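# Sort items into containers matching their sticker colors

## Task

Place every item inside the container whose color is the same as the color of the sticker on that item.

## Robot and tools

Setup: four identical i2rt Big YAM arms, named arm1, arm2, arm3 and arm4. Each has six revolute joints, a two-finger gripper and a camera on the wrist. Four fixed room cameras also watch the scene: cam_room_a1, cam_room_a2, cam_room_b1 and cam_room_b2. The wrist cameras are arm1_cam_wrist to arm4_cam_wrist. With joints 1 and 6 at zero and the hand level and pointing forward, the wrist camera sits above the hand and looks toward the fingertips. The hand can reach about 1.0 m from the joint1 axis.

Frames: every pose is given in one scene frame. Its origin is on the floor, +z is up, and units are metres. Each foot (base_link) faces along its own +x. The calibrated feet are: arm1 at (-0.644, +1.377, +0.914) with quat_wxyz (+0.682, +0.007, +0.004, +0.731); arm2 at (-0.655, -0.555, +0.928) with (+0.747, +0.002, +0.000, -0.665); arm3 at (+0.651, -1.332, +0.868) with (+0.663, -0.004, -0.006, -0.748); arm4 at (+0.648, +0.477, +0.879) with (+0.687, +0.001, +0.003, +0.727). The reported "hand" is the point between the finger pads, roughly 1 cm short of the tips. The fingers point along the hand's +z, and they open and close along its y axis. "hand_target" is the hand pose the drives are currently aiming for. The printed hand position can be off, more so at long reach.

move: this tool sends one action. Its arguments are arm1, arm2, arm3, arm4 and cameras. Each arm key takes an object with any of these fields:
- "joints": absolute joint targets, keyed by name. joint1_rad ranges from -2.879 to 2.879 and turns the arm about its foot; positive is counter-clockwise seen from above, and 0 points along the foot's +x. joint2_rad ranges from 0 to 3.141 and is the shoulder: 0 points the upper arm backward, and larger values lift it and bring it forward. joint3_rad ranges from 0 to 3.019 and is the elbow: 0 is fully folded, and larger values open it. joint4_rad ranges from -1.692 to 1.57 and pitches the hand; positive tips the fingers up. joint5_rad ranges from -1.57 to 1.57 and swings the hand sideways; positive goes to the arm's right. joint6_rad ranges from -2.094 to 2.094 and rolls the hand; positive is clockwise seen from behind. gripper_m ranges from 0 to 0.093 and is the fingertip gap in metres. The done-tolerances are ±0.045, 0.14, 0.09, 0.055, 0.03, 0.035 and 0.003.
- "target": one list of seven numbers, [x, y, z, qw, qx, qy, qz]. It is an absolute hand pose in the scene frame, in metres, written the way the "hand" line prints it. The hand travels in a straight line from its hand_target toward this pose. When target is present, "joints" may hold only gripper_m.
- "speed": the top speed of the path, from 0.002 to 0.5 m/s, with 0.25 as the default. Turning is capped at twice this value in rad/s. speed is only valid together with target.
- "min_time_s": from 0.1 to 8 s. It sets the shortest duration for that arm's joint motions.
Each arm gets its own object. Any arm you leave out receives nothing new, but it may still be pushing toward an earlier target. All motions in one action start together. All hand paths in one action finish together, paced by the slowest one. A path lasts 0.5 to 10 s, and an action lasts at most 15 s. The controller clips each step to within 100 mm and 20 degrees of the measured pose and then solves the joints with damped IK. Expect the hand to lag, drift, overshoot its speed near full stretch, and stop a centimetre or more from the target. Paths do not steer around objects or other arms. "cameras" is a list of camera names, or ["all"], or []. An unknown key makes the call invalid. A value out of range gets the call refused, and then your later move, wait and finished_scene calls in that reply are skipped.

Results: you get the state of each arm, including joint_positions, Joint velocities (rad/s, and m/s for the gripper; "within noise" means stationary), and joint torques in N m for joints 1 to 6. Torques 3 and 4 wrap at ±28. You also get hand, hand_target, joint_status, hand_status and on_its_own. A "move:" line reports "done" for each arm, or its worst status. The "pictures" line gives the camera order of the images. An arm listed under "as last shown" was not commanded. Status words: "off_target" means the joint stopped short and may still push. "time_out" means the arm kept nearby targets and keeps pushing; to relieve it, send the joint its reported position. "not_followed", "joint command not followed" and "pose unreachable" mean a self- or inter-arm collision check blocked the motion. A move with no action returns the full state, all images and the scene number.

Gripper: gripping a hard object at full force reads up to 0.005 below its width, or sometimes 0.002 above. Closing on nothing reads 0.000 to 0.003. To get a firm hold, command about 0.005 below the width at first contact, or lower for soft, small or round items. To release, command well above the current reading.

wait: takes seconds (0 to 10) and optionally cameras. It commands nothing new. zoom_image: takes camera and region [x0, y0, x1, y1] in pixels, at most 504 by 504. It works only on a camera that appears in the latest images. read_manual: returns licence texts only. finished_scene: takes scene, the current scene number, and ends that scene for good. Do nothing else in the same reply after ending the first scene.

Avoid the following. Do not let objects fall, leave the work area or reach the floor. Do not drop or throw parts, or release them while they are moving. Avoid slams and hard hits on fixed or heavy objects. Avoid hard presses between arms, including one gripper closing on another arm's fingers; the collision check can react too late. The arms keep pushing on contact. Sustained pushing, holding loads or working at full stretch heats the motors. A MOTOR HOT line appears at 85 °C, and at 100 °C the arm faults and drops limp for 30 to 60 s or more. Afterwards, resend any targets marked limit_stop_at_motor_heat. Objects may sometimes get nudged by outside disturbances. The scene keeps running while you think, so keep replies short and motions smooth.

Each tool is called after "Emit:" as a command line: name --argument value for each argument, lists and objects as JSON in quotes; but a table of rows of numbers goes row by row, as --pt "numbers of a row", without its own name.

## Session

Emit:
move --cameras '["all"]'

Emit:
zoom_image --camera "cam_room_b1" --region '[0, 240, 360, 400]'

Emit:
zoom_image --camera "cam_room_b2" --region '[300, 200, 640, 380]'

Emit:
zoom_image --camera "cam_room_a1" --region '[100, 300, 350, 420]'

Emit:
zoom_image --camera "cam_room_a2" --region '[260, 280, 480, 400]'

Scene clock: 0.00 s.
Joint torques (N m): no reading
Motor temperatures (°C): arm1=[21 24 27 23 21 21 21] | arm2=[23 24 26 22 22 20 23] | arm3=[24 23 24 23 24 23 23] | arm4=[22 21 23 22 24 21 24]
Heat: arm1: hottest joint3_rad 27 °C; arm2: hottest joint3_rad 26 °C; arm3: hottest joint1_rad 24 °C; arm4: hottest joint5_rad 24 °C.
Joint velocities: within noise
arm1.joint_positions: joint1_rad=-0.168 joint2_rad=+0.560 joint3_rad=+1.361 joint4_rad=-1.410 joint5_rad=+0.240 joint6_rad=+0.692 gripper_m=+0.09396
arm1.joint_status: not commanded
arm1.hand: x=-0.5739 y=+1.5732 z=+1.4376 quat_wxyz=(-0.303, +0.280, -0.837, -0.359) (m; scene frame)
arm1.hand_target: x=-0.5739 y=+1.5706 z=+1.4504 quat_wxyz=(-0.308, +0.276, -0.832, -0.370) (m; scene frame)
arm1.hand_status: not commanded
arm2.joint_positions: joint1_rad=+0.198 joint2_rad=+0.636 joint3_rad=+1.409 joint4_rad=-1.213 joint5_rad=-0.086 joint6_rad=-0.484 gripper_m=+0.09396
arm2.joint_status: not commanded
arm2.hand: x=-0.5635 y=-0.7948 z=+1.4992 quat_wxyz=(-0.373, -0.297, -0.790, +0.384) (m; scene frame)
arm2.hand_target: x=-0.5645 y=-0.7917 z=+1.5099 quat_wxyz=(-0.379, -0.294, -0.785, +0.392) (m; scene frame)
arm2.hand_status: not commanded
arm3.joint_positions: joint1_rad=+0.130 joint2_rad=+0.649 joint3_rad=+1.447 joint4_rad=-1.615 joint5_rad=+0.075 joint6_rad=+0.392 gripper_m=+0.09396
arm3.joint_status: not commanded
arm3.hand: x=+0.6387 y=-1.5222 z=+1.3768 quat_wxyz=(-0.293, -0.776, -0.507, +0.235) (m; scene frame)
arm3.hand_target: x=+0.6387 y=-1.5210 z=+1.3861 quat_wxyz=(-0.302, -0.772, -0.504, +0.241) (m; scene frame)
arm3.hand_status: not commanded
arm4.joint_positions: joint1_rad=+0.147 joint2_rad=+0.586 joint3_rad=+1.324 joint4_rad=-1.592 joint5_rad=+0.245 joint6_rad=+0.670 gripper_m=+0.09396
arm4.joint_status: not commanded
arm4.hand: x=+0.6543 y=+0.6697 z=+1.3488 quat_wxyz=(-0.224, +0.451, -0.815, -0.287) (m; scene frame)
arm4.hand_target: x=+0.6546 y=+0.6685 z=+1.3591 quat_wxyz=(-0.227, +0.447, -0.812, -0.299) (m; scene frame)
arm4.hand_status: not commanded
pictures: arm1_cam_wrist, arm2_cam_wrist, arm3_cam_wrist, arm4_cam_wrist, cam_room_a1, cam_room_a2, cam_room_b1, cam_room_b2
Images, in order (width x height): arm1_cam_wrist 672x504, arm2_cam_wrist 672x504, arm3_cam_wrist 672x504, arm4_cam_wrist 672x504, cam_room_a1 672x504, cam_room_a2 672x504, cam_room_b1 672x504, cam_room_b2 672x504.

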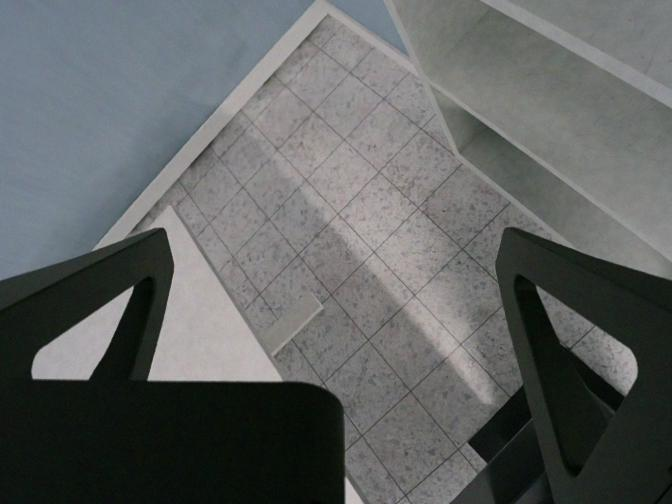

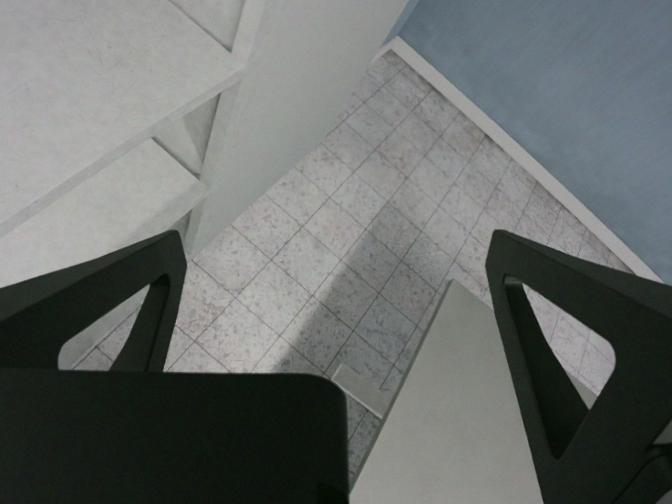

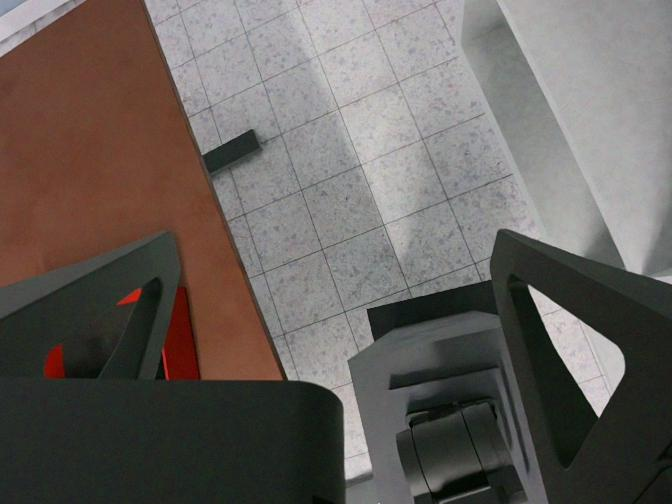

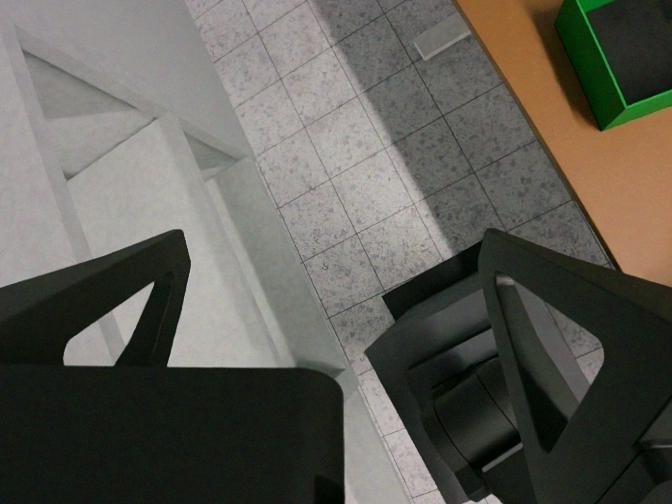

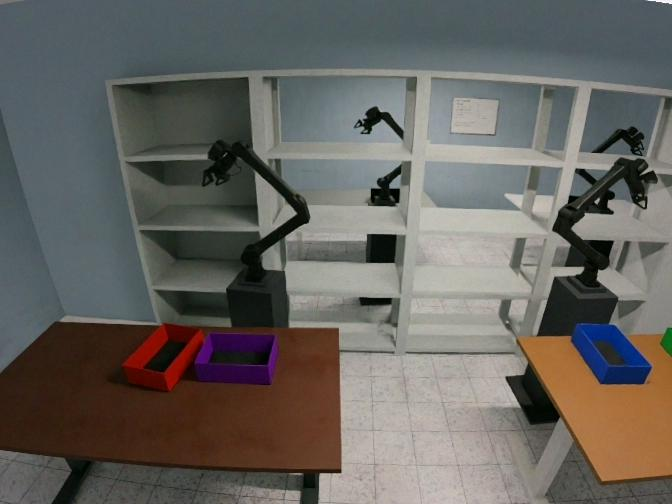

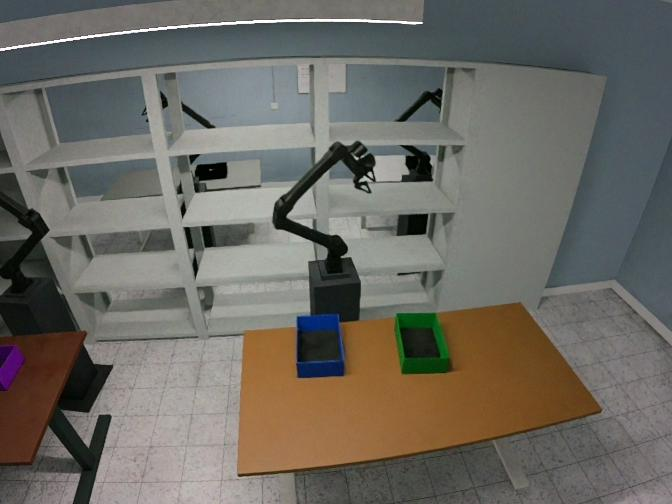

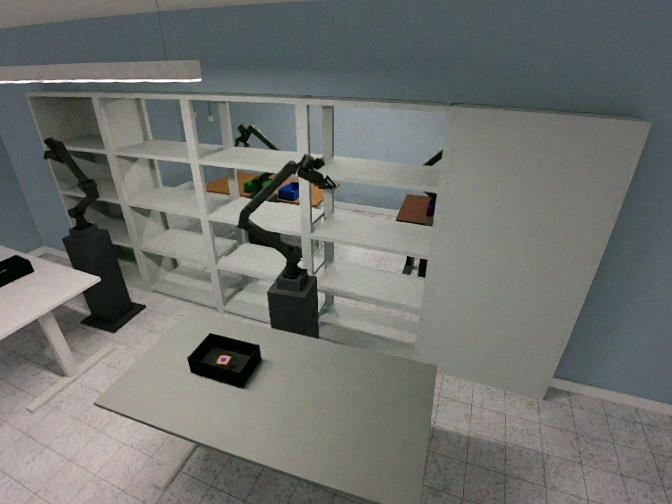

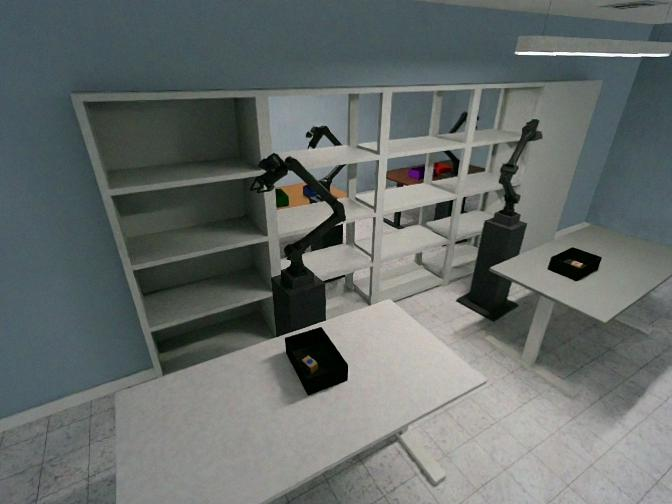

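Scaled by 1.400.

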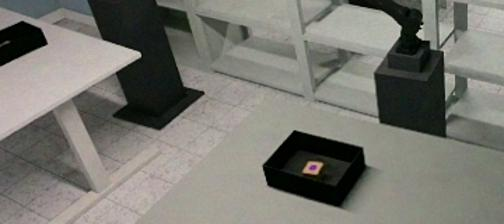

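Scaled by 1.482.

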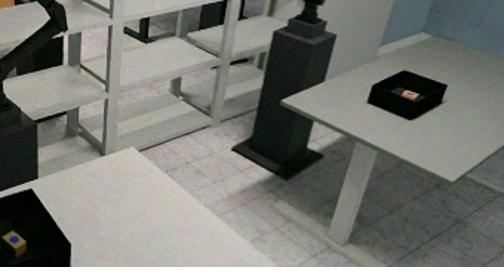

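Scaled by 2.016.

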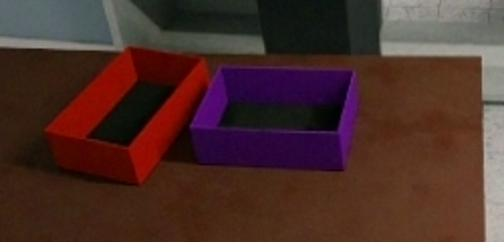

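Scaled by 2.291.

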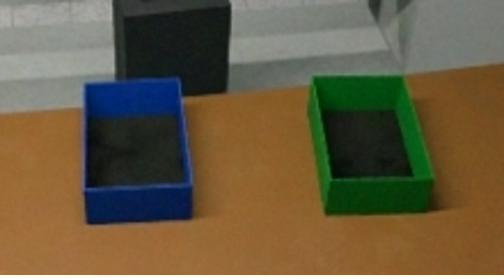

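Emit:
move --arm1 '{"joints":{"joint1_rad":1.37,"joint2_rad":1.0,"joint3_rad":1.3,"joint4_rad":-1.2,"joint5_rad":0,"joint6_rad":0},"min_time_s":2}' --arm2 '{"joints":{"joint1_rad":-1.8,"joint2_rad":1.0,"joint3_rad":1.3,"joint4_rad":-1.2,"joint5_rad":0,"joint6_rad":0},"min_time_s":2.5}' --arm3 '{"joints":{"joint1_rad":1.55,"joint2_rad":0.8,"joint3_rad":1.3,"joint4_rad":-1.3,"joint5_rad":0,"joint6_rad":0},"min_time_s":2}' --arm4 '{"joints":{"joint1_rad":-1.83,"joint2_rad":0.8,"joint3_rad":1.3,"joint4_rad":-1.3,"joint5_rad":0,"joint6_rad":0},"min_time_s":2.5}' --cameras '["arm1_cam_wrist","arm2_cam_wrist","arm3_cam_wrist","arm4_cam_wrist"]'

Scene clock: 20.90 s.
Joint torques (N m): arm1=[-1.61 -3.14 11.4 2.07 0.03 -0.07] | arm2=[0.67 -6.18 10.26 2.55 0.07 0.21] | arm3=[1.85 -2.02 8.31 2.09 -0.03 -0.12] | arm4=[0.79 -1.61 8.4 1.87 -0.05 -0.09]
Motor temperatures (°C): arm1=[21 24 29 23 21 21 21] | arm2=[23 24 29 22 22 20 23] | arm3=[24 23 25 23 24 23 23] | arm4=[22 21 27 22 24 21 24]
Heat: arm1: hottest joint3_rad 29 °C; arm2: hottest joint3_rad 29 °C; arm3: hottest joint3_rad 25 °C; arm4: hottest joint3_rad 27 °C.
move: arm1 done; arm2 done; arm3 done; arm4 done
Joint velocities: within noise
arm1.joint_positions: joint1_rad=+1.368 joint2_rad=+1.001 joint3_rad=+1.296 joint4_rad=-1.220 joint5_rad=+0.000 joint6_rad=+0.009 gripper_m=+0.09398
arm1.joint_status: all done
arm1.hand: x=-1.0234 y=+1.4289 z=+1.3191 quat_wxyz=(-0.021, +0.943, -0.067, -0.324) (m; scene frame)
arm1.hand_target: x=-1.0274 y=+1.4285 z=+1.3245 quat_wxyz=(-0.022, +0.940, -0.062, -0.336) (m; scene frame)
arm1.hand_status: not commanded
arm2.joint_positions: joint1_rad=-1.801 joint2_rad=+0.991 joint3_rad=+1.311 joint4_rad=-1.213 joint5_rad=-0.002 joint6_rad=-0.015 gripper_m=+0.09397
arm2.joint_status: all done
arm2.hand: x=-1.0427 y=-0.5127 z=+1.3392 quat_wxyz=(+0.022, -0.942, +0.045, +0.331) (m; scene frame)
arm2.hand_target: x=-1.0467 y=-0.5121 z=+1.3321 quat_wxyz=(+0.020, -0.943, +0.052, +0.328) (m; scene frame)
arm2.hand_status: not commanded
arm3.joint_positions: joint1_rad=+1.540 joint2_rad=+0.796 joint3_rad=+1.305 joint4_rad=-1.316 joint5_rad=+0.001 joint6_rad=+0.008 gripper_m=+0.09398
arm3.joint_status: all done
arm3.hand: x=+0.9574 y=-1.3729 z=+1.3241 quat_wxyz=(-0.373, -0.071, -0.925, +0.034) (m; scene frame)
arm3.hand_target: x=+0.9620 y=-1.3702 z=+1.3232 quat_wxyz=(-0.376, -0.063, -0.924, +0.033) (m; scene frame)
arm3.hand_status: not commanded
arm4.joint_positions: joint1_rad=-1.829 joint2_rad=+0.792 joint3_rad=+1.300 joint4_rad=-1.318 joint5_rad=+0.004 joint6_rad=+0.015 gripper_m=+0.09397
arm4.joint_status: all done
arm4.hand: x=+0.9525 y=+0.4160 z=+1.3315 quat_wxyz=(-0.367, -0.100, -0.924, +0.038) (m; scene frame)
arm4.hand_target: x=+0.9582 y=+0.4151 z=+1.3326 quat_wxyz=(-0.372, -0.093, -0.923, +0.040) (m; scene frame)
arm4.hand_status: not commanded
pictures: arm1_cam_wrist, arm2_cam_wrist, arm3_cam_wrist, arm4_cam_wrist
Images, in order (width x height): arm1_cam_wrist 672x504, arm2_cam_wrist 672x504, arm3_cam_wrist 672x504, arm4_cam_wrist 672x504.

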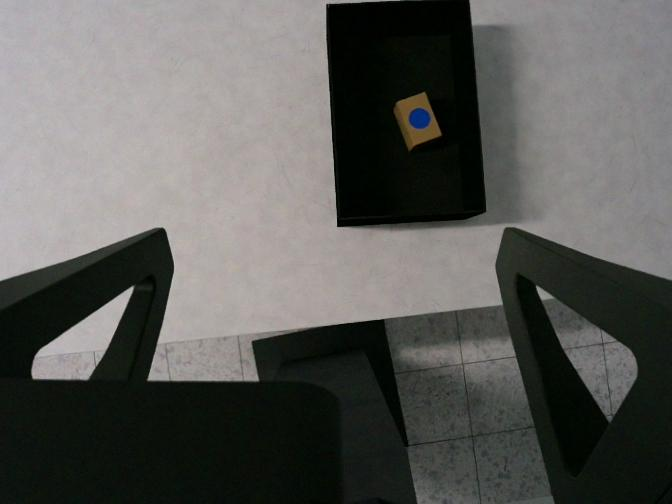

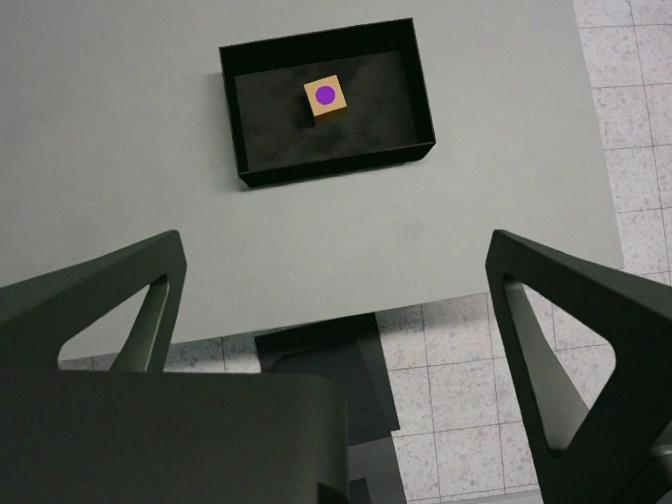

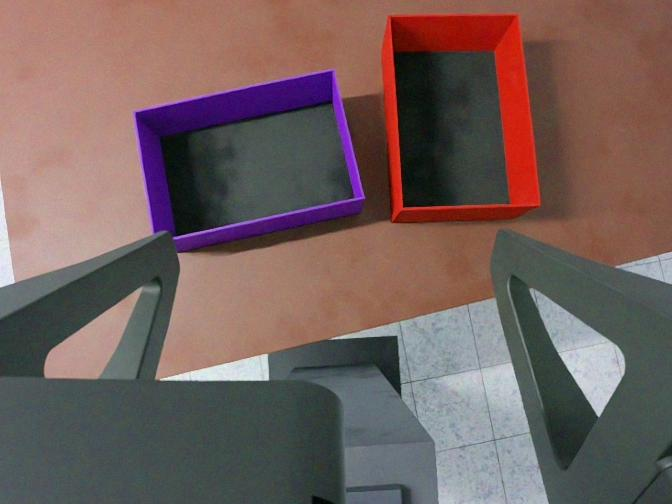

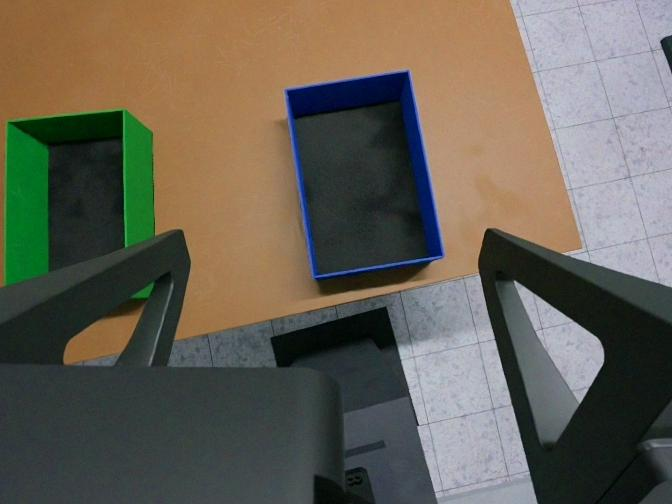

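Emit:
move --arm1 '{"target":[-1.245,1.597,0.87,-0.0207,-0.9718,-0.0935,0.2154],"speed":0.3}' --arm2 '{"target":[-1.345,-0.501,0.87,-0.0189,-0.9726,-0.0851,0.2156],"speed":0.3}' --cameras '["arm1_cam_wrist","arm2_cam_wrist"]'

Scene clock: 51.63 s.
Joint torques (N m): arm1=[-2.43 -16.79 12.56 1.14 -0.24 -0.06] | arm2=[1.08 -22.01 12.75 1.69 -0.32 -0.08] | arm3=[1.79 -2.08 8.34 2.1 -0.02 -0.13] | arm4=[-0.03 -1.96 8.4 1.85 -0.08 -0.1]
Motor temperatures (°C): arm1=[21 24 31 23 21 21 21] | arm2=[23 24 29 22 22 20 23] | arm3=[24 23 26 23 24 23 23] | arm4=[22 21 27 22 24 21 24]
Heat: arm1: hottest joint3_rad 31 °C; arm2: hottest joint3_rad 29 °C; arm3: hottest joint3_rad 26 °C; arm4: hottest joint3_rad 27 °C.
move: arm1 off_target; arm2 off_target
Joint velocities: within noise
arm1.joint_positions: joint1_rad=+1.095 joint2_rad=+2.089 joint3_rad=+1.313 joint4_rad=-0.508 joint5_rad=-0.237 joint6_rad=-0.554 gripper_m=+0.09398
arm1.joint_status: not commanded
arm1.hand: x=-1.2206 y=+1.5819 z=+0.8484 quat_wxyz=(+0.036, +0.978, +0.089, -0.187) (m; scene frame)
arm1.hand_target: x=-1.2435 y=+1.5966 z=+0.8710 quat_wxyz=(+0.020, +0.972, +0.093, -0.215) (m; scene frame)
arm1.hand_status: off_target (0.036 m and 3.8 deg from the pose sent, 0.528 m and 23.0 deg at the start)
arm2.joint_positions: joint1_rad=-1.801 joint2_rad=+2.155 joint3_rad=+1.446 joint4_rad=-0.482 joint5_rad=-0.117 joint6_rad=-0.240 gripper_m=+0.09397
arm2.joint_status: not commanded
arm2.hand: x=-1.3216 y=-0.4996 z=+0.8581 quat_wxyz=(-0.022, -0.978, -0.074, +0.195) (m; scene frame)
arm2.hand_target: x=-1.3438 y=-0.5013 z=+0.8707 quat_wxyz=(-0.019, -0.973, -0.085, +0.216) (m; scene frame)
arm2.hand_status: off_target (0.026 m and 2.8 deg from the pose sent, 0.558 m and 20.8 deg at the start)
arm3, arm4: as last shown
arm4.joint_positions: joint1_rad=-1.829 joint2_rad=+0.792 joint3_rad=+1.300 joint4_rad=-1.318 joint5_rad=+0.004 joint6_rad=+0.014 gripper_m=+0.09397
pictures: arm1_cam_wrist, arm2_cam_wrist
Images, in order (width x height): arm1_cam_wrist 672x504, arm2_cam_wrist 672x504.

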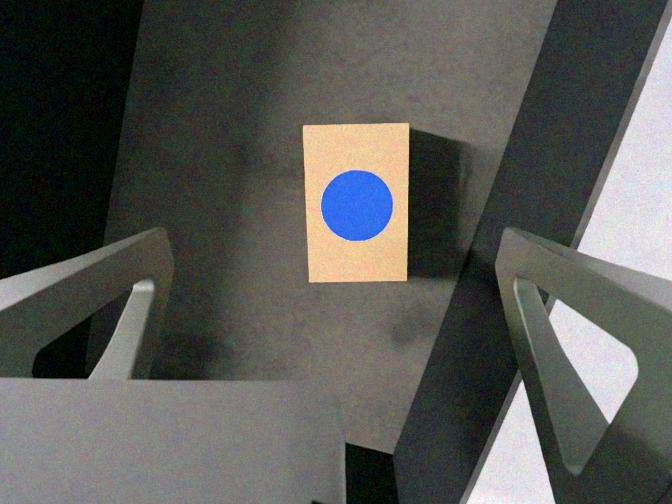

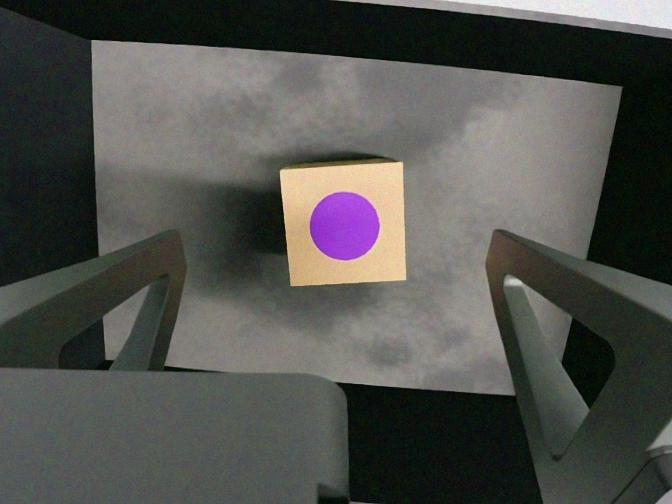

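Emit:
move --arm1 '{"target":[-1.236,1.595,0.80,-0.0207,-0.9718,-0.0935,0.2154],"speed":0.15,"joints":{"gripper_m":0.078}}' --arm2 '{"target":[-1.324,-0.495,0.80,-0.0245,-0.97,-0.1105,0.215],"speed":0.15}' --cameras '["arm1_cam_wrist","arm2_cam_wrist"]'

Scene clock: 67.60 s.
Joint torques (N m): arm1=[-1.85 -17.26 8.51 1.59 -0.22 -0.07] | arm2=[0.09 -21.07 7.68 2.3 -0.32 -0.1] | arm3=[1.96 -2.02 8.35 2.07 -0.01 -0.12] | arm4=[0.73 -2.08 8.32 1.78 -0.06 -0.1]
Motor temperatures (°C): arm1=[21 24 31 23 21 21 21] | arm2=[23 25 30 22 22 20 23] | arm3=[24 23 26 23 24 23 23] | arm4=[22 21 28 22 24 21 24]
Heat: arm1: hottest joint3_rad 31 °C; arm2: hottest joint3_rad 30 °C; arm3: hottest joint3_rad 26 °C; arm4: hottest joint3_rad 28 °C.
move: arm1 off_target; arm2 off_target
Joint velocities: within noise
arm1.joint_positions: joint1_rad=+1.095 joint2_rad=+2.198 joint3_rad=+1.313 joint4_rad=-0.365 joint5_rad=-0.238 joint6_rad=-0.558 gripper_m=+0.07806
arm1.joint_status: all done
arm1.hand: x=-1.2288 y=+1.5849 z=+0.7944 quat_wxyz=(+0.028, +0.974, +0.093, -0.202) (m; scene frame)
arm1.hand_target: x=-1.2357 y=+1.5950 z=+0.8002 quat_wxyz=(+0.021, +0.972, +0.093, -0.215) (m; scene frame)
arm1.hand_status: off_target (0.014 m and 1.8 deg from the pose sent, 0.052 m and 3.8 deg at the start)
arm2.joint_positions: joint1_rad=-1.805 joint2_rad=+2.234 joint3_rad=+1.432 joint4_rad=-0.345 joint5_rad=-0.147 joint6_rad=-0.306 gripper_m=+0.09397
arm2.joint_status: not commanded
arm2.hand: x=-1.3285 y=-0.5004 z=+0.8151 quat_wxyz=(-0.025, -0.969, -0.108, +0.219) (m; scene frame)
arm2.hand_target: x=-1.3237 y=-0.4952 z=+0.8004 quat_wxyz=(-0.025, -0.970, -0.110, +0.215) (m; scene frame)
arm2.hand_status: off_target (0.017 m and 0.6 deg from the pose sent, 0.058 m and 4.9 deg at the start)
arm3, arm4: as last shown
pictures: arm1_cam_wrist, arm2_cam_wrist
Images, in order (width x height): arm1_cam_wrist 672x504, arm2_cam_wrist 672x504.

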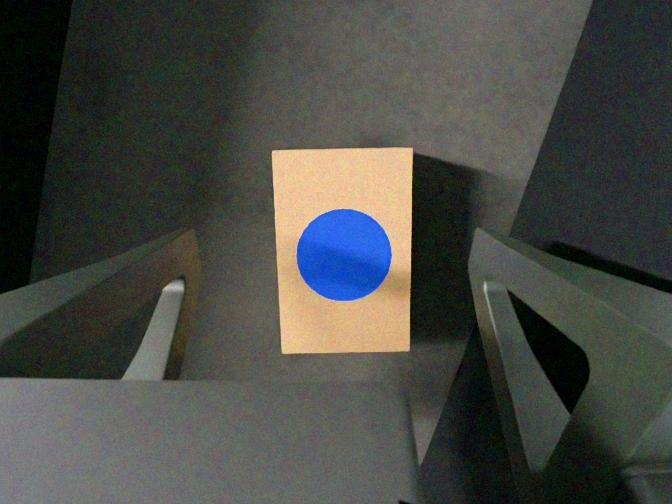

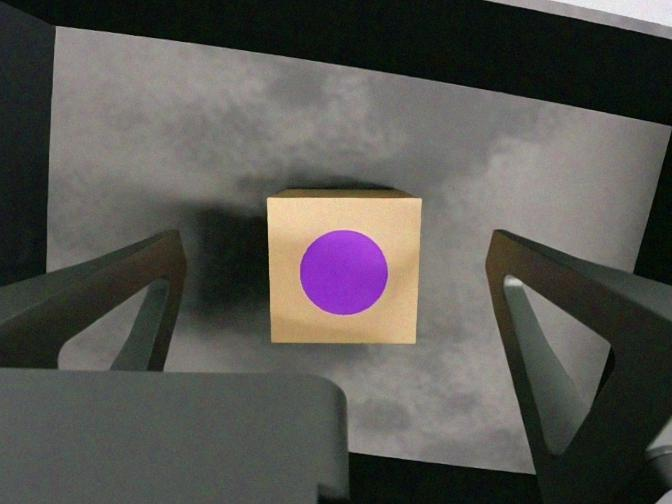

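Emit:
move --arm1 '{"target":[-1.235,1.597,0.741,-0.0207,-0.9718,-0.0935,0.2154],"speed":0.1,"joints":{"gripper_m":0.068}}' --arm2 '{"target":[-1.314,-0.490,0.725,-0.0245,-0.97,-0.1105,0.215],"speed":0.1}' --cameras '["arm1_cam_wrist","arm2_cam_wrist"]'

Scene clock: 79.43 s.
Joint torques (N m): arm1=[-2.96 -16.26 8.92 1.69 -0.23 -0.02] | arm2=[-0.09 -21.01 6.78 2.32 -0.34 -0.09] | arm3=[1.79 -1.96 8.38 2.11 -0.02 -0.12] | arm4=[0.44 -1.26 8.4 1.74 -0.06 -0.09]
Motor temperatures (°C): arm1=[21 25 31 23 22 21 21] | arm2=[23 26 30 22 22 20 23] | arm3=[24 23 26 23 24 23 23] | arm4=[22 21 28 22 24 21 24]
Heat: arm1: hottest joint3_rad 31 °C; arm2: hottest joint3_rad 30 °C; arm3: hottest joint3_rad 26 °C; arm4: hottest joint3_rad 28 °C.
move: arm1 off_target; arm2 off_target
Joint velocities: within noise
arm1.joint_positions: joint1_rad=+1.091 joint2_rad=+2.308 joint3_rad=+1.313 joint4_rad=-0.264 joint5_rad=-0.240 joint6_rad=-0.562 gripper_m=+0.06807
arm1.joint_status: all done
arm1.hand: x=-1.2212 y=+1.5839 z=+0.7369 quat_wxyz=(+0.030, +0.975, +0.093, -0.199) (m; scene frame)
arm1.hand_target: x=-1.2344 y=+1.5968 z=+0.7415 quat_wxyz=(+0.021, +0.972, +0.093, -0.215) (m; scene frame)
arm1.hand_status: off_target (0.019 m and 2.2 deg from the pose sent, 0.055 m and 1.8 deg at the start)
arm2.joint_positions: joint1_rad=-1.816 joint2_rad=+2.368 joint3_rad=+1.432 joint4_rad=-0.211 joint5_rad=-0.151 joint6_rad=-0.316 gripper_m=+0.09397
arm2.joint_status: not commanded
arm2.hand: x=-1.3206 y=-0.4949 z=+0.7416 quat_wxyz=(-0.024, -0.969, -0.108, +0.220) (m; scene frame)
arm2.hand_target: x=-1.3136 y=-0.4901 z=+0.7255 quat_wxyz=(-0.025, -0.970, -0.110, +0.215) (m; scene frame)
arm2.hand_status: off_target (0.019 m and 0.7 deg from the pose sent, 0.092 m and 0.6 deg at the start)
arm3, arm4: as last shown
pictures: arm1_cam_wrist, arm2_cam_wrist
Images, in order (width x height): arm1_cam_wrist 672x504, arm2_cam_wrist 672x504.

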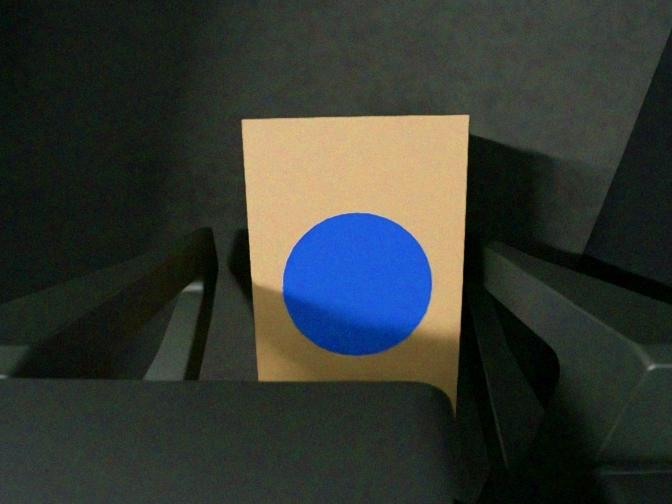

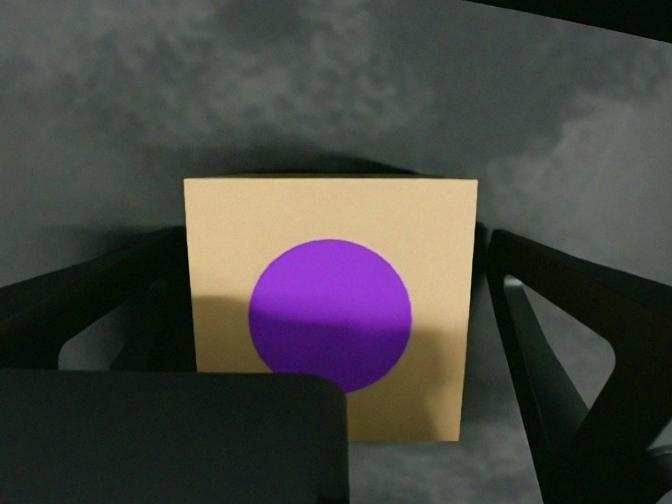

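Emit:
move --arm1 '{"joints":{"gripper_m":0.034}}' --arm2 '{"joints":{"gripper_m":0.045}}'

Emit:
move --arm1 '{"target":[-1.222,1.585,0.95,0.0275,-0.9735,-0.0935,0.205],"speed":0.2}' --arm2 '{"target":[-1.315,-0.492,0.95,-0.0245,-0.97,-0.1105,0.215],"speed":0.2}' --cameras '["arm1_cam_wrist","arm2_cam_wrist"]'

Emit:
move --arm1 '{"joints":{"joint2_rad":0.8,"joint3_rad":1.3,"joint4_rad":-1.4,"joint5_rad":0,"joint6_rad":0},"min_time_s":2.5}' --arm2 '{"joints":{"joint2_rad":0.8,"joint3_rad":1.3,"joint4_rad":-1.4,"joint5_rad":0,"joint6_rad":0},"min_time_s":2.5}'

Emit:
move --arm1 '{"joints":{"joint1_rad":-2.27},"min_time_s":4}' --arm2 '{"joints":{"joint1_rad":0.918},"min_time_s":4}' --cameras '["arm1_cam_wrist","arm2_cam_wrist"]'

Scene clock: 95.87 s.
Joint torques (N m): arm1=[-2.55 -16.26 9.11 1.37 -0.23 -0.02] | arm2=[-0.03 -21.07 6.78 2.28 -0.3 -0.07] | arm3=[1.79 -2.08 8.34 2.1 -0.02 -0.11] | arm4=[0.44 -1.73 8.32 1.95 -0.03 -0.1]
Motor temperatures (°C): arm1=[21 26 31 23 22 21 21] | arm2=[23 27 30 22 22 20 23] | arm3=[24 23 26 23 24 23 23] | arm4=[22 21 29 22 24 21 24]
Heat: arm1: hottest joint3_rad 31 °C; arm2: hottest joint3_rad 30 °C; arm3: hottest joint3_rad 26 °C; arm4: hottest joint3_rad 29 °C.
move: arm1 off_target; arm2 off_target
Joint velocities: within noise
arm1.joint_positions: joint1_rad=+1.090 joint2_rad=+2.308 joint3_rad=+1.313 joint4_rad=-0.263 joint5_rad=-0.241 joint6_rad=-0.562 gripper_m=+0.04383
arm1.joint_status: gripper_m off_target (ended at +0.04386, target +0.03400)
arm1.hand: x=-1.2213 y=+1.5841 z=+0.7370 quat_wxyz=(+0.030, +0.975, +0.093, -0.200) (m; scene frame)
arm1.hand_target: x=-1.2344 y=+1.5970 z=+0.7415 quat_wxyz=(+0.021, +0.972, +0.093, -0.215) (m; scene frame)
arm1.hand_status: not commanded
arm2.joint_positions: joint1_rad=-1.816 joint2_rad=+2.368 joint3_rad=+1.432 joint4_rad=-0.210 joint5_rad=-0.151 joint6_rad=-0.317 gripper_m=+0.05287
arm2.joint_status: gripper_m off_target (ended at +0.05290, target +0.04500)
arm2.hand: x=-1.3207 y=-0.4950 z=+0.7417 quat_wxyz=(-0.024, -0.969, -0.108, +0.220) (m; scene frame)
arm2.hand_target: x=-1.3136 y=-0.4901 z=+0.7255 quat_wxyz=(-0.024, -0.970, -0.110, +0.215) (m; scene frame)
arm2.hand_status: not commanded
arm3, arm4: as last shown
pictures: none

Scene clock: 97.70 s.
Joint torques (N m): arm1=[-0.67 -15.74 10.65 0.59 -0.05 0.16] | arm2=[0.15 -22.01 12.64 0.99 -0.24 -0.06] | arm3=[2.02 -2.08 8.29 2.1 -0.01 -0.12] | arm4=[1.14 -1.08 8.42 1.66 -0.07 -0.09]
Motor temperatures (°C): arm1=[21 26 31 23 22 21 21] | arm2=[23 27 30 22 22 20 23] | arm3=[24 23 26 23 24 23 23] | arm4=[22 21 29 22 24 21 24]
Heat: arm1: hottest joint3_rad 31 °C; arm2: hottest joint3_rad 30 °C; arm3: hottest joint3_rad 26 °C; arm4: hottest joint3_rad 29 °C.
move: arm1 off_target; arm2 off_target
Joint velocities: within noise
arm1.joint_positions: joint1_rad=+1.111 joint2_rad=+1.904 joint3_rad=+1.285 joint4_rad=-0.590 joint5_rad=-0.135 joint6_rad=-0.556 gripper_m=+0.04383
arm1.joint_status: not commanded
arm1.hand: x=-1.2144 y=+1.5879 z=+0.9376 quat_wxyz=(-0.025, +0.976, +0.093, -0.198) (m; scene frame)
arm1.hand_target: x=-1.2218 y=+1.5850 z=+0.9499 quat_wxyz=(-0.027, +0.974, +0.093, -0.205) (m; scene frame)
arm1.hand_status: off_target (0.015 m and 0.9 deg from the pose sent, 0.213 m and 6.7 deg at the start)
arm2.joint_positions: joint1_rad=-1.816 joint2_rad=+1.994 joint3_rad=+1.398 joint4_rad=-0.593 joint5_rad=-0.151 joint6_rad=-0.317 gripper_m=+0.05287
arm2.joint_status: not commanded
arm2.hand: x=-1.3000 y=-0.4983 z=+0.9321 quat_wxyz=(-0.029, -0.974, -0.107, +0.200) (m; scene frame)
arm2.hand_target: x=-1.3143 y=-0.4920 z=+0.9504 quat_wxyz=(-0.024, -0.970, -0.110, +0.215) (m; scene frame)
arm2.hand_status: off_target (0.024 m and 1.9 deg from the pose sent, 0.208 m and 0.7 deg at the start)
arm3, arm4: as last shown
pictures: arm1_cam_wrist, arm2_cam_wrist
Images, in order (width x height): arm1_cam_wrist 672x504, arm2_cam_wrist 672x504.

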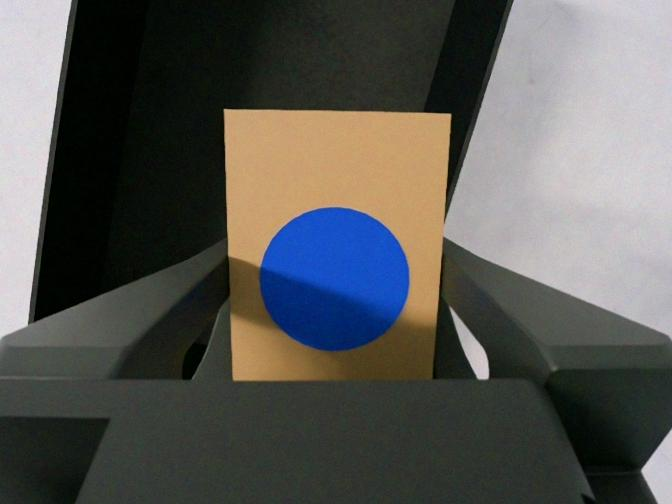

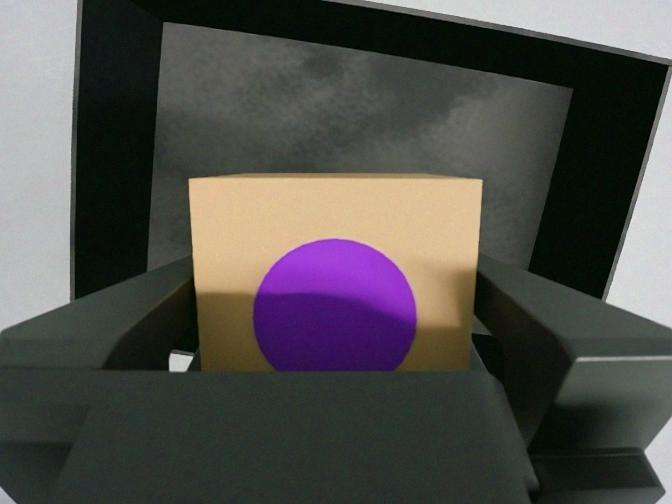

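Scene clock: 100.80 s.
Joint torques (N m): arm1=[-0.73 0.85 11.88 1.09 0.1 0.13] | arm2=[0.21 -2.49 9.68 1.59 0.14 0.23] | arm3=[1.85 -2.02 8.39 2.11 -0.01 -0.14] | arm4=[0.97 -1.73 8.38 1.83 -0.04 -0.1]
Motor temperatures (°C): arm1=[21 26 31 23 22 21 21] | arm2=[23 27 30 22 22 20 23] | arm3=[24 23 26 23 24 23 23] | arm4=[22 21 29 22 24 21 24]
Heat: arm1: hottest joint3_rad 31 °C; arm2: hottest joint3_rad 30 °C; arm3: hottest joint3_rad 26 °C; arm4: hottest joint3_rad 29 °C.
move: arm1 done; arm2 done
Joint velocities: within noise
arm1.joint_positions: joint1_rad=+1.111 joint2_rad=+0.795 joint3_rad=+1.285 joint4_rad=-1.392 joint5_rad=-0.002 joint6_rad=-0.009 gripper_m=+0.04383
arm1.joint_status: all done
arm1.hand: x=-0.9104 y=+1.4891 z=+1.3522 quat_wxyz=(-0.064, +0.925, -0.179, -0.330) (m; scene frame)
arm1.hand_target: x=-0.9113 y=+1.4869 z=+1.3570 quat_wxyz=(-0.062, +0.924, -0.179, -0.331) (m; scene frame)
arm1.hand_status: not commanded
arm2.joint_positions: joint1_rad=-1.816 joint2_rad=+0.794 joint3_rad=+1.309 joint4_rad=-1.389 joint5_rad=-0.004 joint6_rad=-0.015 gripper_m=+0.05287
arm2.joint_status: all done
arm2.hand: x=-0.9498 y=-0.5191 z=+1.3741 quat_wxyz=(+0.024, -0.939, +0.052, +0.340) (m; scene frame)
arm2.hand_target: x=-0.9492 y=-0.5163 z=+1.3659 quat_wxyz=(+0.024, -0.942, +0.063, +0.327) (m; scene frame)
arm2.hand_status: not commanded
arm3, arm4: as last shown
pictures: none

Scene clock: 105.13 s.
Joint torques (N m): arm1=[-2.26 0.26 11.95 0.99 0.03 0.15] | arm2=[0.97 -2.49 9.65 1.57 -0.01 0.21] | arm3=[1.96 -1.96 8.35 2.1 -0.01 -0.14] | arm4=[0.5 -1.55 8.47 1.77 -0.03 -0.1]
Motor temperatures (°C): arm1=[21 25 31 23 21 21 21] | arm2=[23 27 30 22 22 20 23] | arm3=[24 23 26 23 24 23 23] | arm4=[22 21 29 22 24 21 24]
Heat: arm1: hottest joint3_rad 31 °C; arm2: hottest joint3_rad 30 °C; arm3: hottest joint3_rad 26 °C; arm4: hottest joint3_rad 29 °C.
move: arm1 done; arm2 done
Joint velocities: within noise
arm1.joint_positions: joint1_rad=-2.265 joint2_rad=+0.795 joint3_rad=+1.285 joint4_rad=-1.392 joint5_rad=+0.000 joint6_rad=-0.008 gripper_m=+0.04384
arm1.joint_status: all done
arm1.hand: x=-0.3972 y=+1.2027 z=+1.3435 quat_wxyz=(-0.305, -0.286, -0.902, +0.103) (m; scene frame)
arm1.hand_target: x=-0.3981 y=+1.2014 z=+1.3482 quat_wxyz=(-0.306, -0.292, -0.900, +0.103) (m; scene frame)
arm1.hand_status: not commanded
arm2.joint_positions: joint1_rad=+0.916 joint2_rad=+0.794 joint3_rad=+1.309 joint4_rad=-1.389 joint5_rad=+0.000 joint6_rad=-0.015 gripper_m=+0.05288
arm2.joint_status: all done
arm2.hand: x=-0.4017 y=-0.7089 z=+1.3745 quat_wxyz=(-0.329, -0.244, -0.908, +0.091) (m; scene frame)
arm2.hand_target: x=-0.4016 y=-0.7082 z=+1.3663 quat_wxyz=(-0.318, -0.250, -0.911, +0.085) (m; scene frame)
arm2.hand_status: not commanded
arm3, arm4: as last shown
pictures: arm1_cam_wrist, arm2_cam_wrist
Images, in order (width x height): arm1_cam_wrist 672x504, arm2_cam_wrist 672x504.

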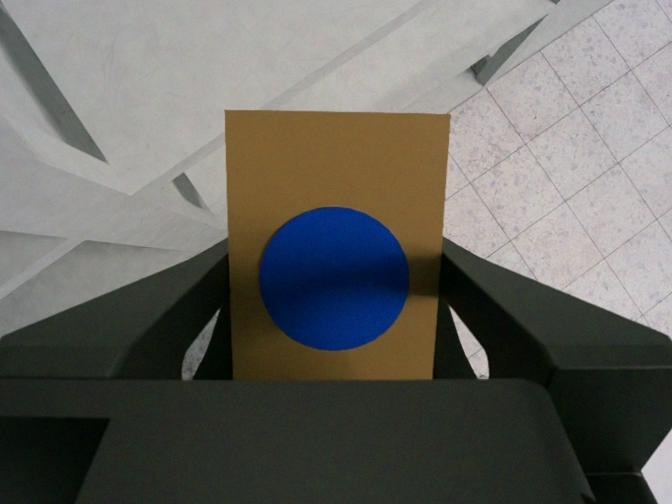

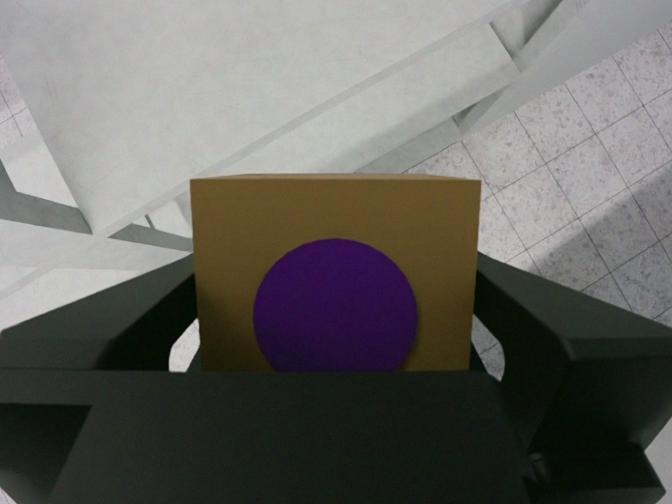

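Emit:
move --arm1 '{"target":[-0.305,1.13,1.15,0.3639,0.2862,0.8785,-0.1186],"speed":0.2}' --arm2 '{"target":[-0.293,-0.768,1.15,0.3693,0.2422,0.8916,-0.1003],"speed":0.2}' --arm3 '{"joints":{"joint1_rad":-1.99,"joint2_rad":0.7,"joint3_rad":1.3,"joint4_rad":-1.2},"min_time_s":4}' --arm4 '{"joints":{"joint1_rad":0.9,"joint2_rad":0.7,"joint3_rad":1.3,"joint4_rad":-1.2},"min_time_s":4}'

Emit:
move --arm1 '{"target":[0.0,0.91,1.15,0.3639,0.2862,0.8785,-0.1186],"speed":0.2}' --arm2 '{"target":[-0.01,-0.93,1.14,0.3693,0.2422,0.8916,-0.1003],"speed":0.2}'

Emit:
move --arm1 '{"target":[0.005,0.905,1.065,0.1896,0.3036,0.9317,-0.0618],"speed":0.12}' --arm2 '{"target":[-0.005,-0.935,1.05,0.2137,0.2557,0.941,-0.0581],"speed":0.12}' --cameras '["cam_room_a2","cam_room_a1","arm1_cam_wrist","arm2_cam_wrist"]'

Emit:
zoom_image --camera "cam_room_a2" --region '[340, 130, 440, 230]'

Emit:
zoom_image --camera "cam_room_a1" --region '[300, 140, 420, 260]'

Scene clock: 121.23 s.
Joint torques (N m): arm1=[-2.9 -3.49 12.29 2.35 -0.09 0.11] | arm2=[1.61 -7.18 11.19 3.18 0.16 0.22] | arm3=[0.5 -1.67 8.17 2.39 -0.02 -0.12] | arm4=[0.85 -1.49 8.2 2.04 0 -0.07]
Motor temperatures (°C): arm1=[21 25 32 23 21 21 22] | arm2=[23 26 31 22 22 20 24] | arm3=[24 23 27 23 24 23 23] | arm4=[22 21 29 22 24 21 24]
Heat: arm1: hottest joint3_rad 32 °C; arm2: hottest joint3_rad 31 °C; arm3: hottest joint3_rad 27 °C; arm4: hottest joint3_rad 29 °C.
move: arm1 off_target; arm2 done; arm3 done; arm4 done
Joint velocities: within noise
arm1.joint_positions: joint1_rad=-2.266 joint2_rad=+0.968 joint3_rad=+0.782 joint4_rad=-0.622 joint5_rad=-0.009 joint6_rad=-0.008 gripper_m=+0.04384
arm1.joint_status: not commanded
arm1.hand: x=-0.3078 y=+1.1372 z=+1.1390 quat_wxyz=(-0.347, -0.281, -0.887, +0.113) (m; scene frame)
arm1.hand_target: x=-0.3053 y=+1.1302 z=+1.1500 quat_wxyz=(-0.364, -0.286, -0.878, +0.119) (m; scene frame)
arm1.hand_status: off_target (0.013 m and 2.3 deg from the pose sent, 0.226 m and 7.5 deg at the start)
arm2.joint_positions: joint1_rad=+0.919 joint2_rad=+0.995 joint3_rad=+0.767 joint4_rad=-0.579 joint5_rad=+0.002 joint6_rad=-0.014 gripper_m=+0.05288
arm2.joint_status: not commanded
arm2.hand: x=-0.2977 y=-0.7690 z=+1.1481 quat_wxyz=(-0.359, -0.240, -0.896, +0.100) (m; scene frame)
arm2.hand_target: x=-0.2930 y=-0.7678 z=+1.1499 quat_wxyz=(-0.369, -0.242, -0.892, +0.100) (m; scene frame)
arm2.hand_status: done (0.005 m and 1.3 deg from the pose sent, 0.256 m and 5.0 deg at the start)
arm3.joint_positions: joint1_rad=-1.979 joint2_rad=+0.707 joint3_rad=+1.305 joint4_rad=-1.217 joint5_rad=+0.001 joint6_rad=+0.006 gripper_m=+0.09400
arm3.joint_status: all done
arm3.hand: x=+0.3955 y=-1.1751 z=+1.3645 quat_wxyz=(+0.113, -0.858, +0.238, +0.440) (m; scene frame)
arm3.hand_target: x=+0.3968 y=-1.1723 z=+1.3671 quat_wxyz=(+0.119, -0.854, +0.239, +0.448) (m; scene frame)
arm3.hand_status: not commanded
arm4.joint_positions: joint1_rad=+0.899 joint2_rad=+0.710 joint3_rad=+1.300 joint4_rad=-1.219 joint5_rad=+0.002 joint6_rad=+0.013 gripper_m=+0.09398
arm4.joint_status: all done
arm4.hand: x=+0.4083 y=+0.6512 z=+1.3750 quat_wxyz=(-0.133, +0.847, -0.277, -0.434) (m; scene frame)
arm4.hand_target: x=+0.4087 y=+0.6500 z=+1.3818 quat_wxyz=(-0.139, +0.842, -0.269, -0.446) (m; scene frame)
arm4.hand_status: not commanded
pictures: none

Scene clock: 123.77 s.
Joint torques (N m): arm1=[-1.61 -18.08 17.99 1.17 0.08 0.14] | arm2=[1.67 -19.78 17.07 1.57 0.14 0.22] | arm3=[0.56 -1.49 8.17 2.37 -0.02 -0.12] | arm4=[1.03 -1.44 8.13 2.09 0.03 -0.06]
Motor temperatures (°C): arm1=[21 25 32 23 21 21 22] | arm2=[23 26 31 22 22 20 24] | arm3=[24 23 27 23 24 23 23] | arm4=[22 21 29 22 24 21 24]
Heat: arm1: hottest joint3_rad 32 °C; arm2: hottest joint3_rad 31 °C; arm3: hottest joint3_rad 27 °C; arm4: hottest joint3_rad 29 °C.
move: arm1 off_target; arm2 off_target
Joint velocities: within noise
arm1.joint_positions: joint1_rad=-2.266 joint2_rad=+1.965 joint3_rad=+1.808 joint4_rad=-0.673 joint5_rad=-0.007 joint6_rad=-0.004 gripper_m=+0.04384
arm1.joint_status: not commanded
arm1.hand: x=-0.0126 y=+0.9229 z=+1.1149 quat_wxyz=(-0.338, -0.284, -0.890, +0.110) (m; scene frame)
arm1.hand_target: x=-0.0022 y=+0.9115 z=+1.1502 quat_wxyz=(-0.364, -0.286, -0.878, +0.119) (m; scene frame)
arm1.hand_status: off_target (0.039 m and 3.4 deg from the pose sent, 0.383 m and 2.3 deg at the start)
arm2.joint_positions: joint1_rad=+0.921 joint2_rad=+1.845 joint3_rad=+1.569 joint4_rad=-0.544 joint5_rad=+0.004 joint6_rad=-0.012 gripper_m=+0.05288
arm2.joint_status: not commanded
arm2.hand: x=-0.0303 y=-0.9259 z=+1.1191 quat_wxyz=(-0.353, -0.241, -0.899, +0.099) (m; scene frame)
arm2.hand_target: x=-0.0116 y=-0.9291 z=+1.1402 quat_wxyz=(-0.370, -0.242, -0.891, +0.100) (m; scene frame)
arm2.hand_status: off_target (0.029 m and 2.0 deg from the pose sent, 0.330 m and 1.3 deg at the start)
arm3, arm4: as last shown
pictures: none

Scene clock: 126.20 s.
Joint torques (N m): arm1=[-2.26 -21.54 17.39 0.54 0.03 0.09] | arm2=[1.38 -22.01 16.49 1.07 0.04 0.21] | arm3=[0.56 -1.61 8.21 2.33 -0.01 -0.12] | arm4=[0.91 -1.55 8.13 1.88 -0.02 -0.09]
Motor temperatures (°C): arm1=[21 25 33 23 21 21 22] | arm2=[23 26 32 22 22 20 24] | arm3=[24 23 27 23 24 23 23] | arm4=[22 21 29 22 24 21 24]
Heat: arm1: hottest joint3_rad 33 °C; arm2: hottest joint3_rad 32 °C; arm3: hottest joint3_rad 27 °C; arm4: hottest joint3_rad 29 °C.
move: arm1 off_target; arm2 off_target
Joint velocities: within noise
arm1.joint_positions: joint1_rad=-2.266 joint2_rad=+2.256 joint3_rad=+2.224 joint4_rad=-1.171 joint5_rad=-0.007 joint6_rad=-0.004 gripper_m=+0.04384
arm1.joint_status: not commanded
arm1.hand: x=-0.0056 y=+0.9172 z=+1.0397 quat_wxyz=(-0.167, -0.300, -0.938, +0.054) (m; scene frame)
arm1.hand_target: x=+0.0035 y=+0.9060 z=+1.0653 quat_wxyz=(-0.191, -0.303, -0.932, +0.062) (m; scene frame)
arm1.hand_status: off_target (0.030 m and 2.8 deg from the pose sent, 0.056 m and 18.7 deg at the start)
arm2.joint_positions: joint1_rad=+0.921 joint2_rad=+2.070 joint3_rad=+1.821 joint4_rad=-0.902 joint5_rad=+0.004 joint6_rad=-0.012 gripper_m=+0.05288
arm2.joint_status: not commanded
arm2.hand: x=-0.0236 y=-0.9295 z=+1.0380 quat_wxyz=(-0.201, -0.253, -0.945, +0.056) (m; scene frame)
arm2.hand_target: x=-0.0062 y=-0.9344 z=+1.0501 quat_wxyz=(-0.215, -0.256, -0.941, +0.058) (m; scene frame)
arm2.hand_status: off_target (0.023 m and 1.6 deg from the pose sent, 0.074 m and 17.4 deg at the start)
arm3, arm4: as last shown
pictures: arm1_cam_wrist, arm2_cam_wrist, cam_room_a1, cam_room_a2
Images, in order (width x height): arm1_cam_wrist 672x504, arm2_cam_wrist 672x504, cam_room_a1 672x504, cam_room_a2 672x504.

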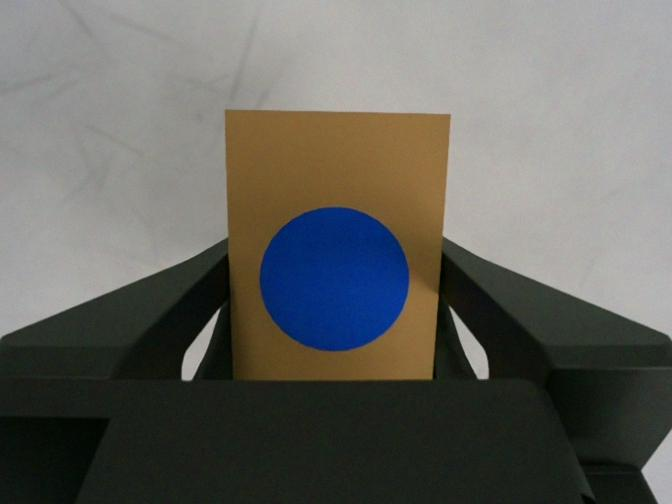

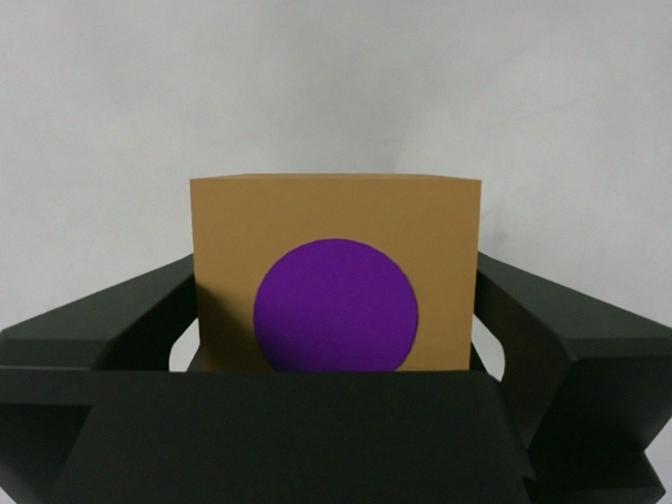

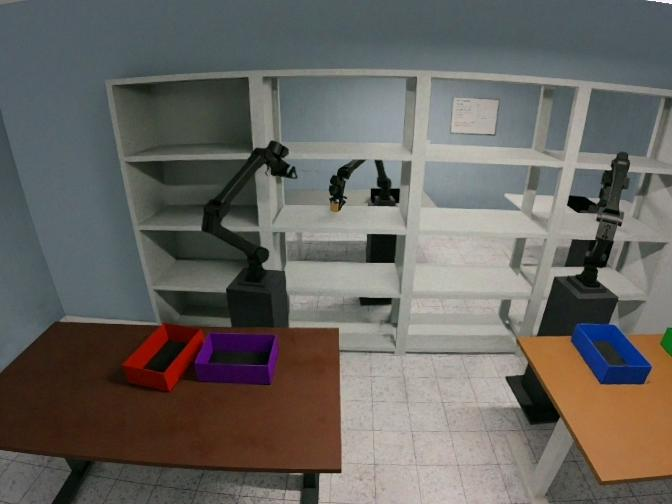

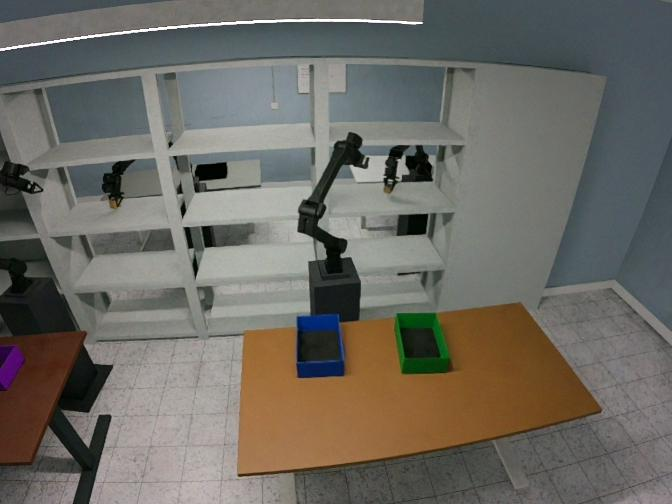

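Scaled by 5.040.

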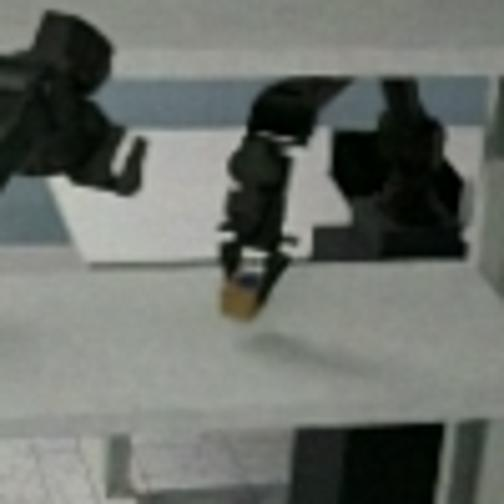

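Scaled by 4.200.

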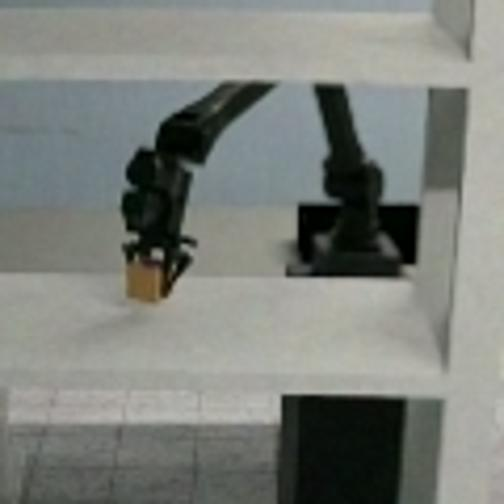

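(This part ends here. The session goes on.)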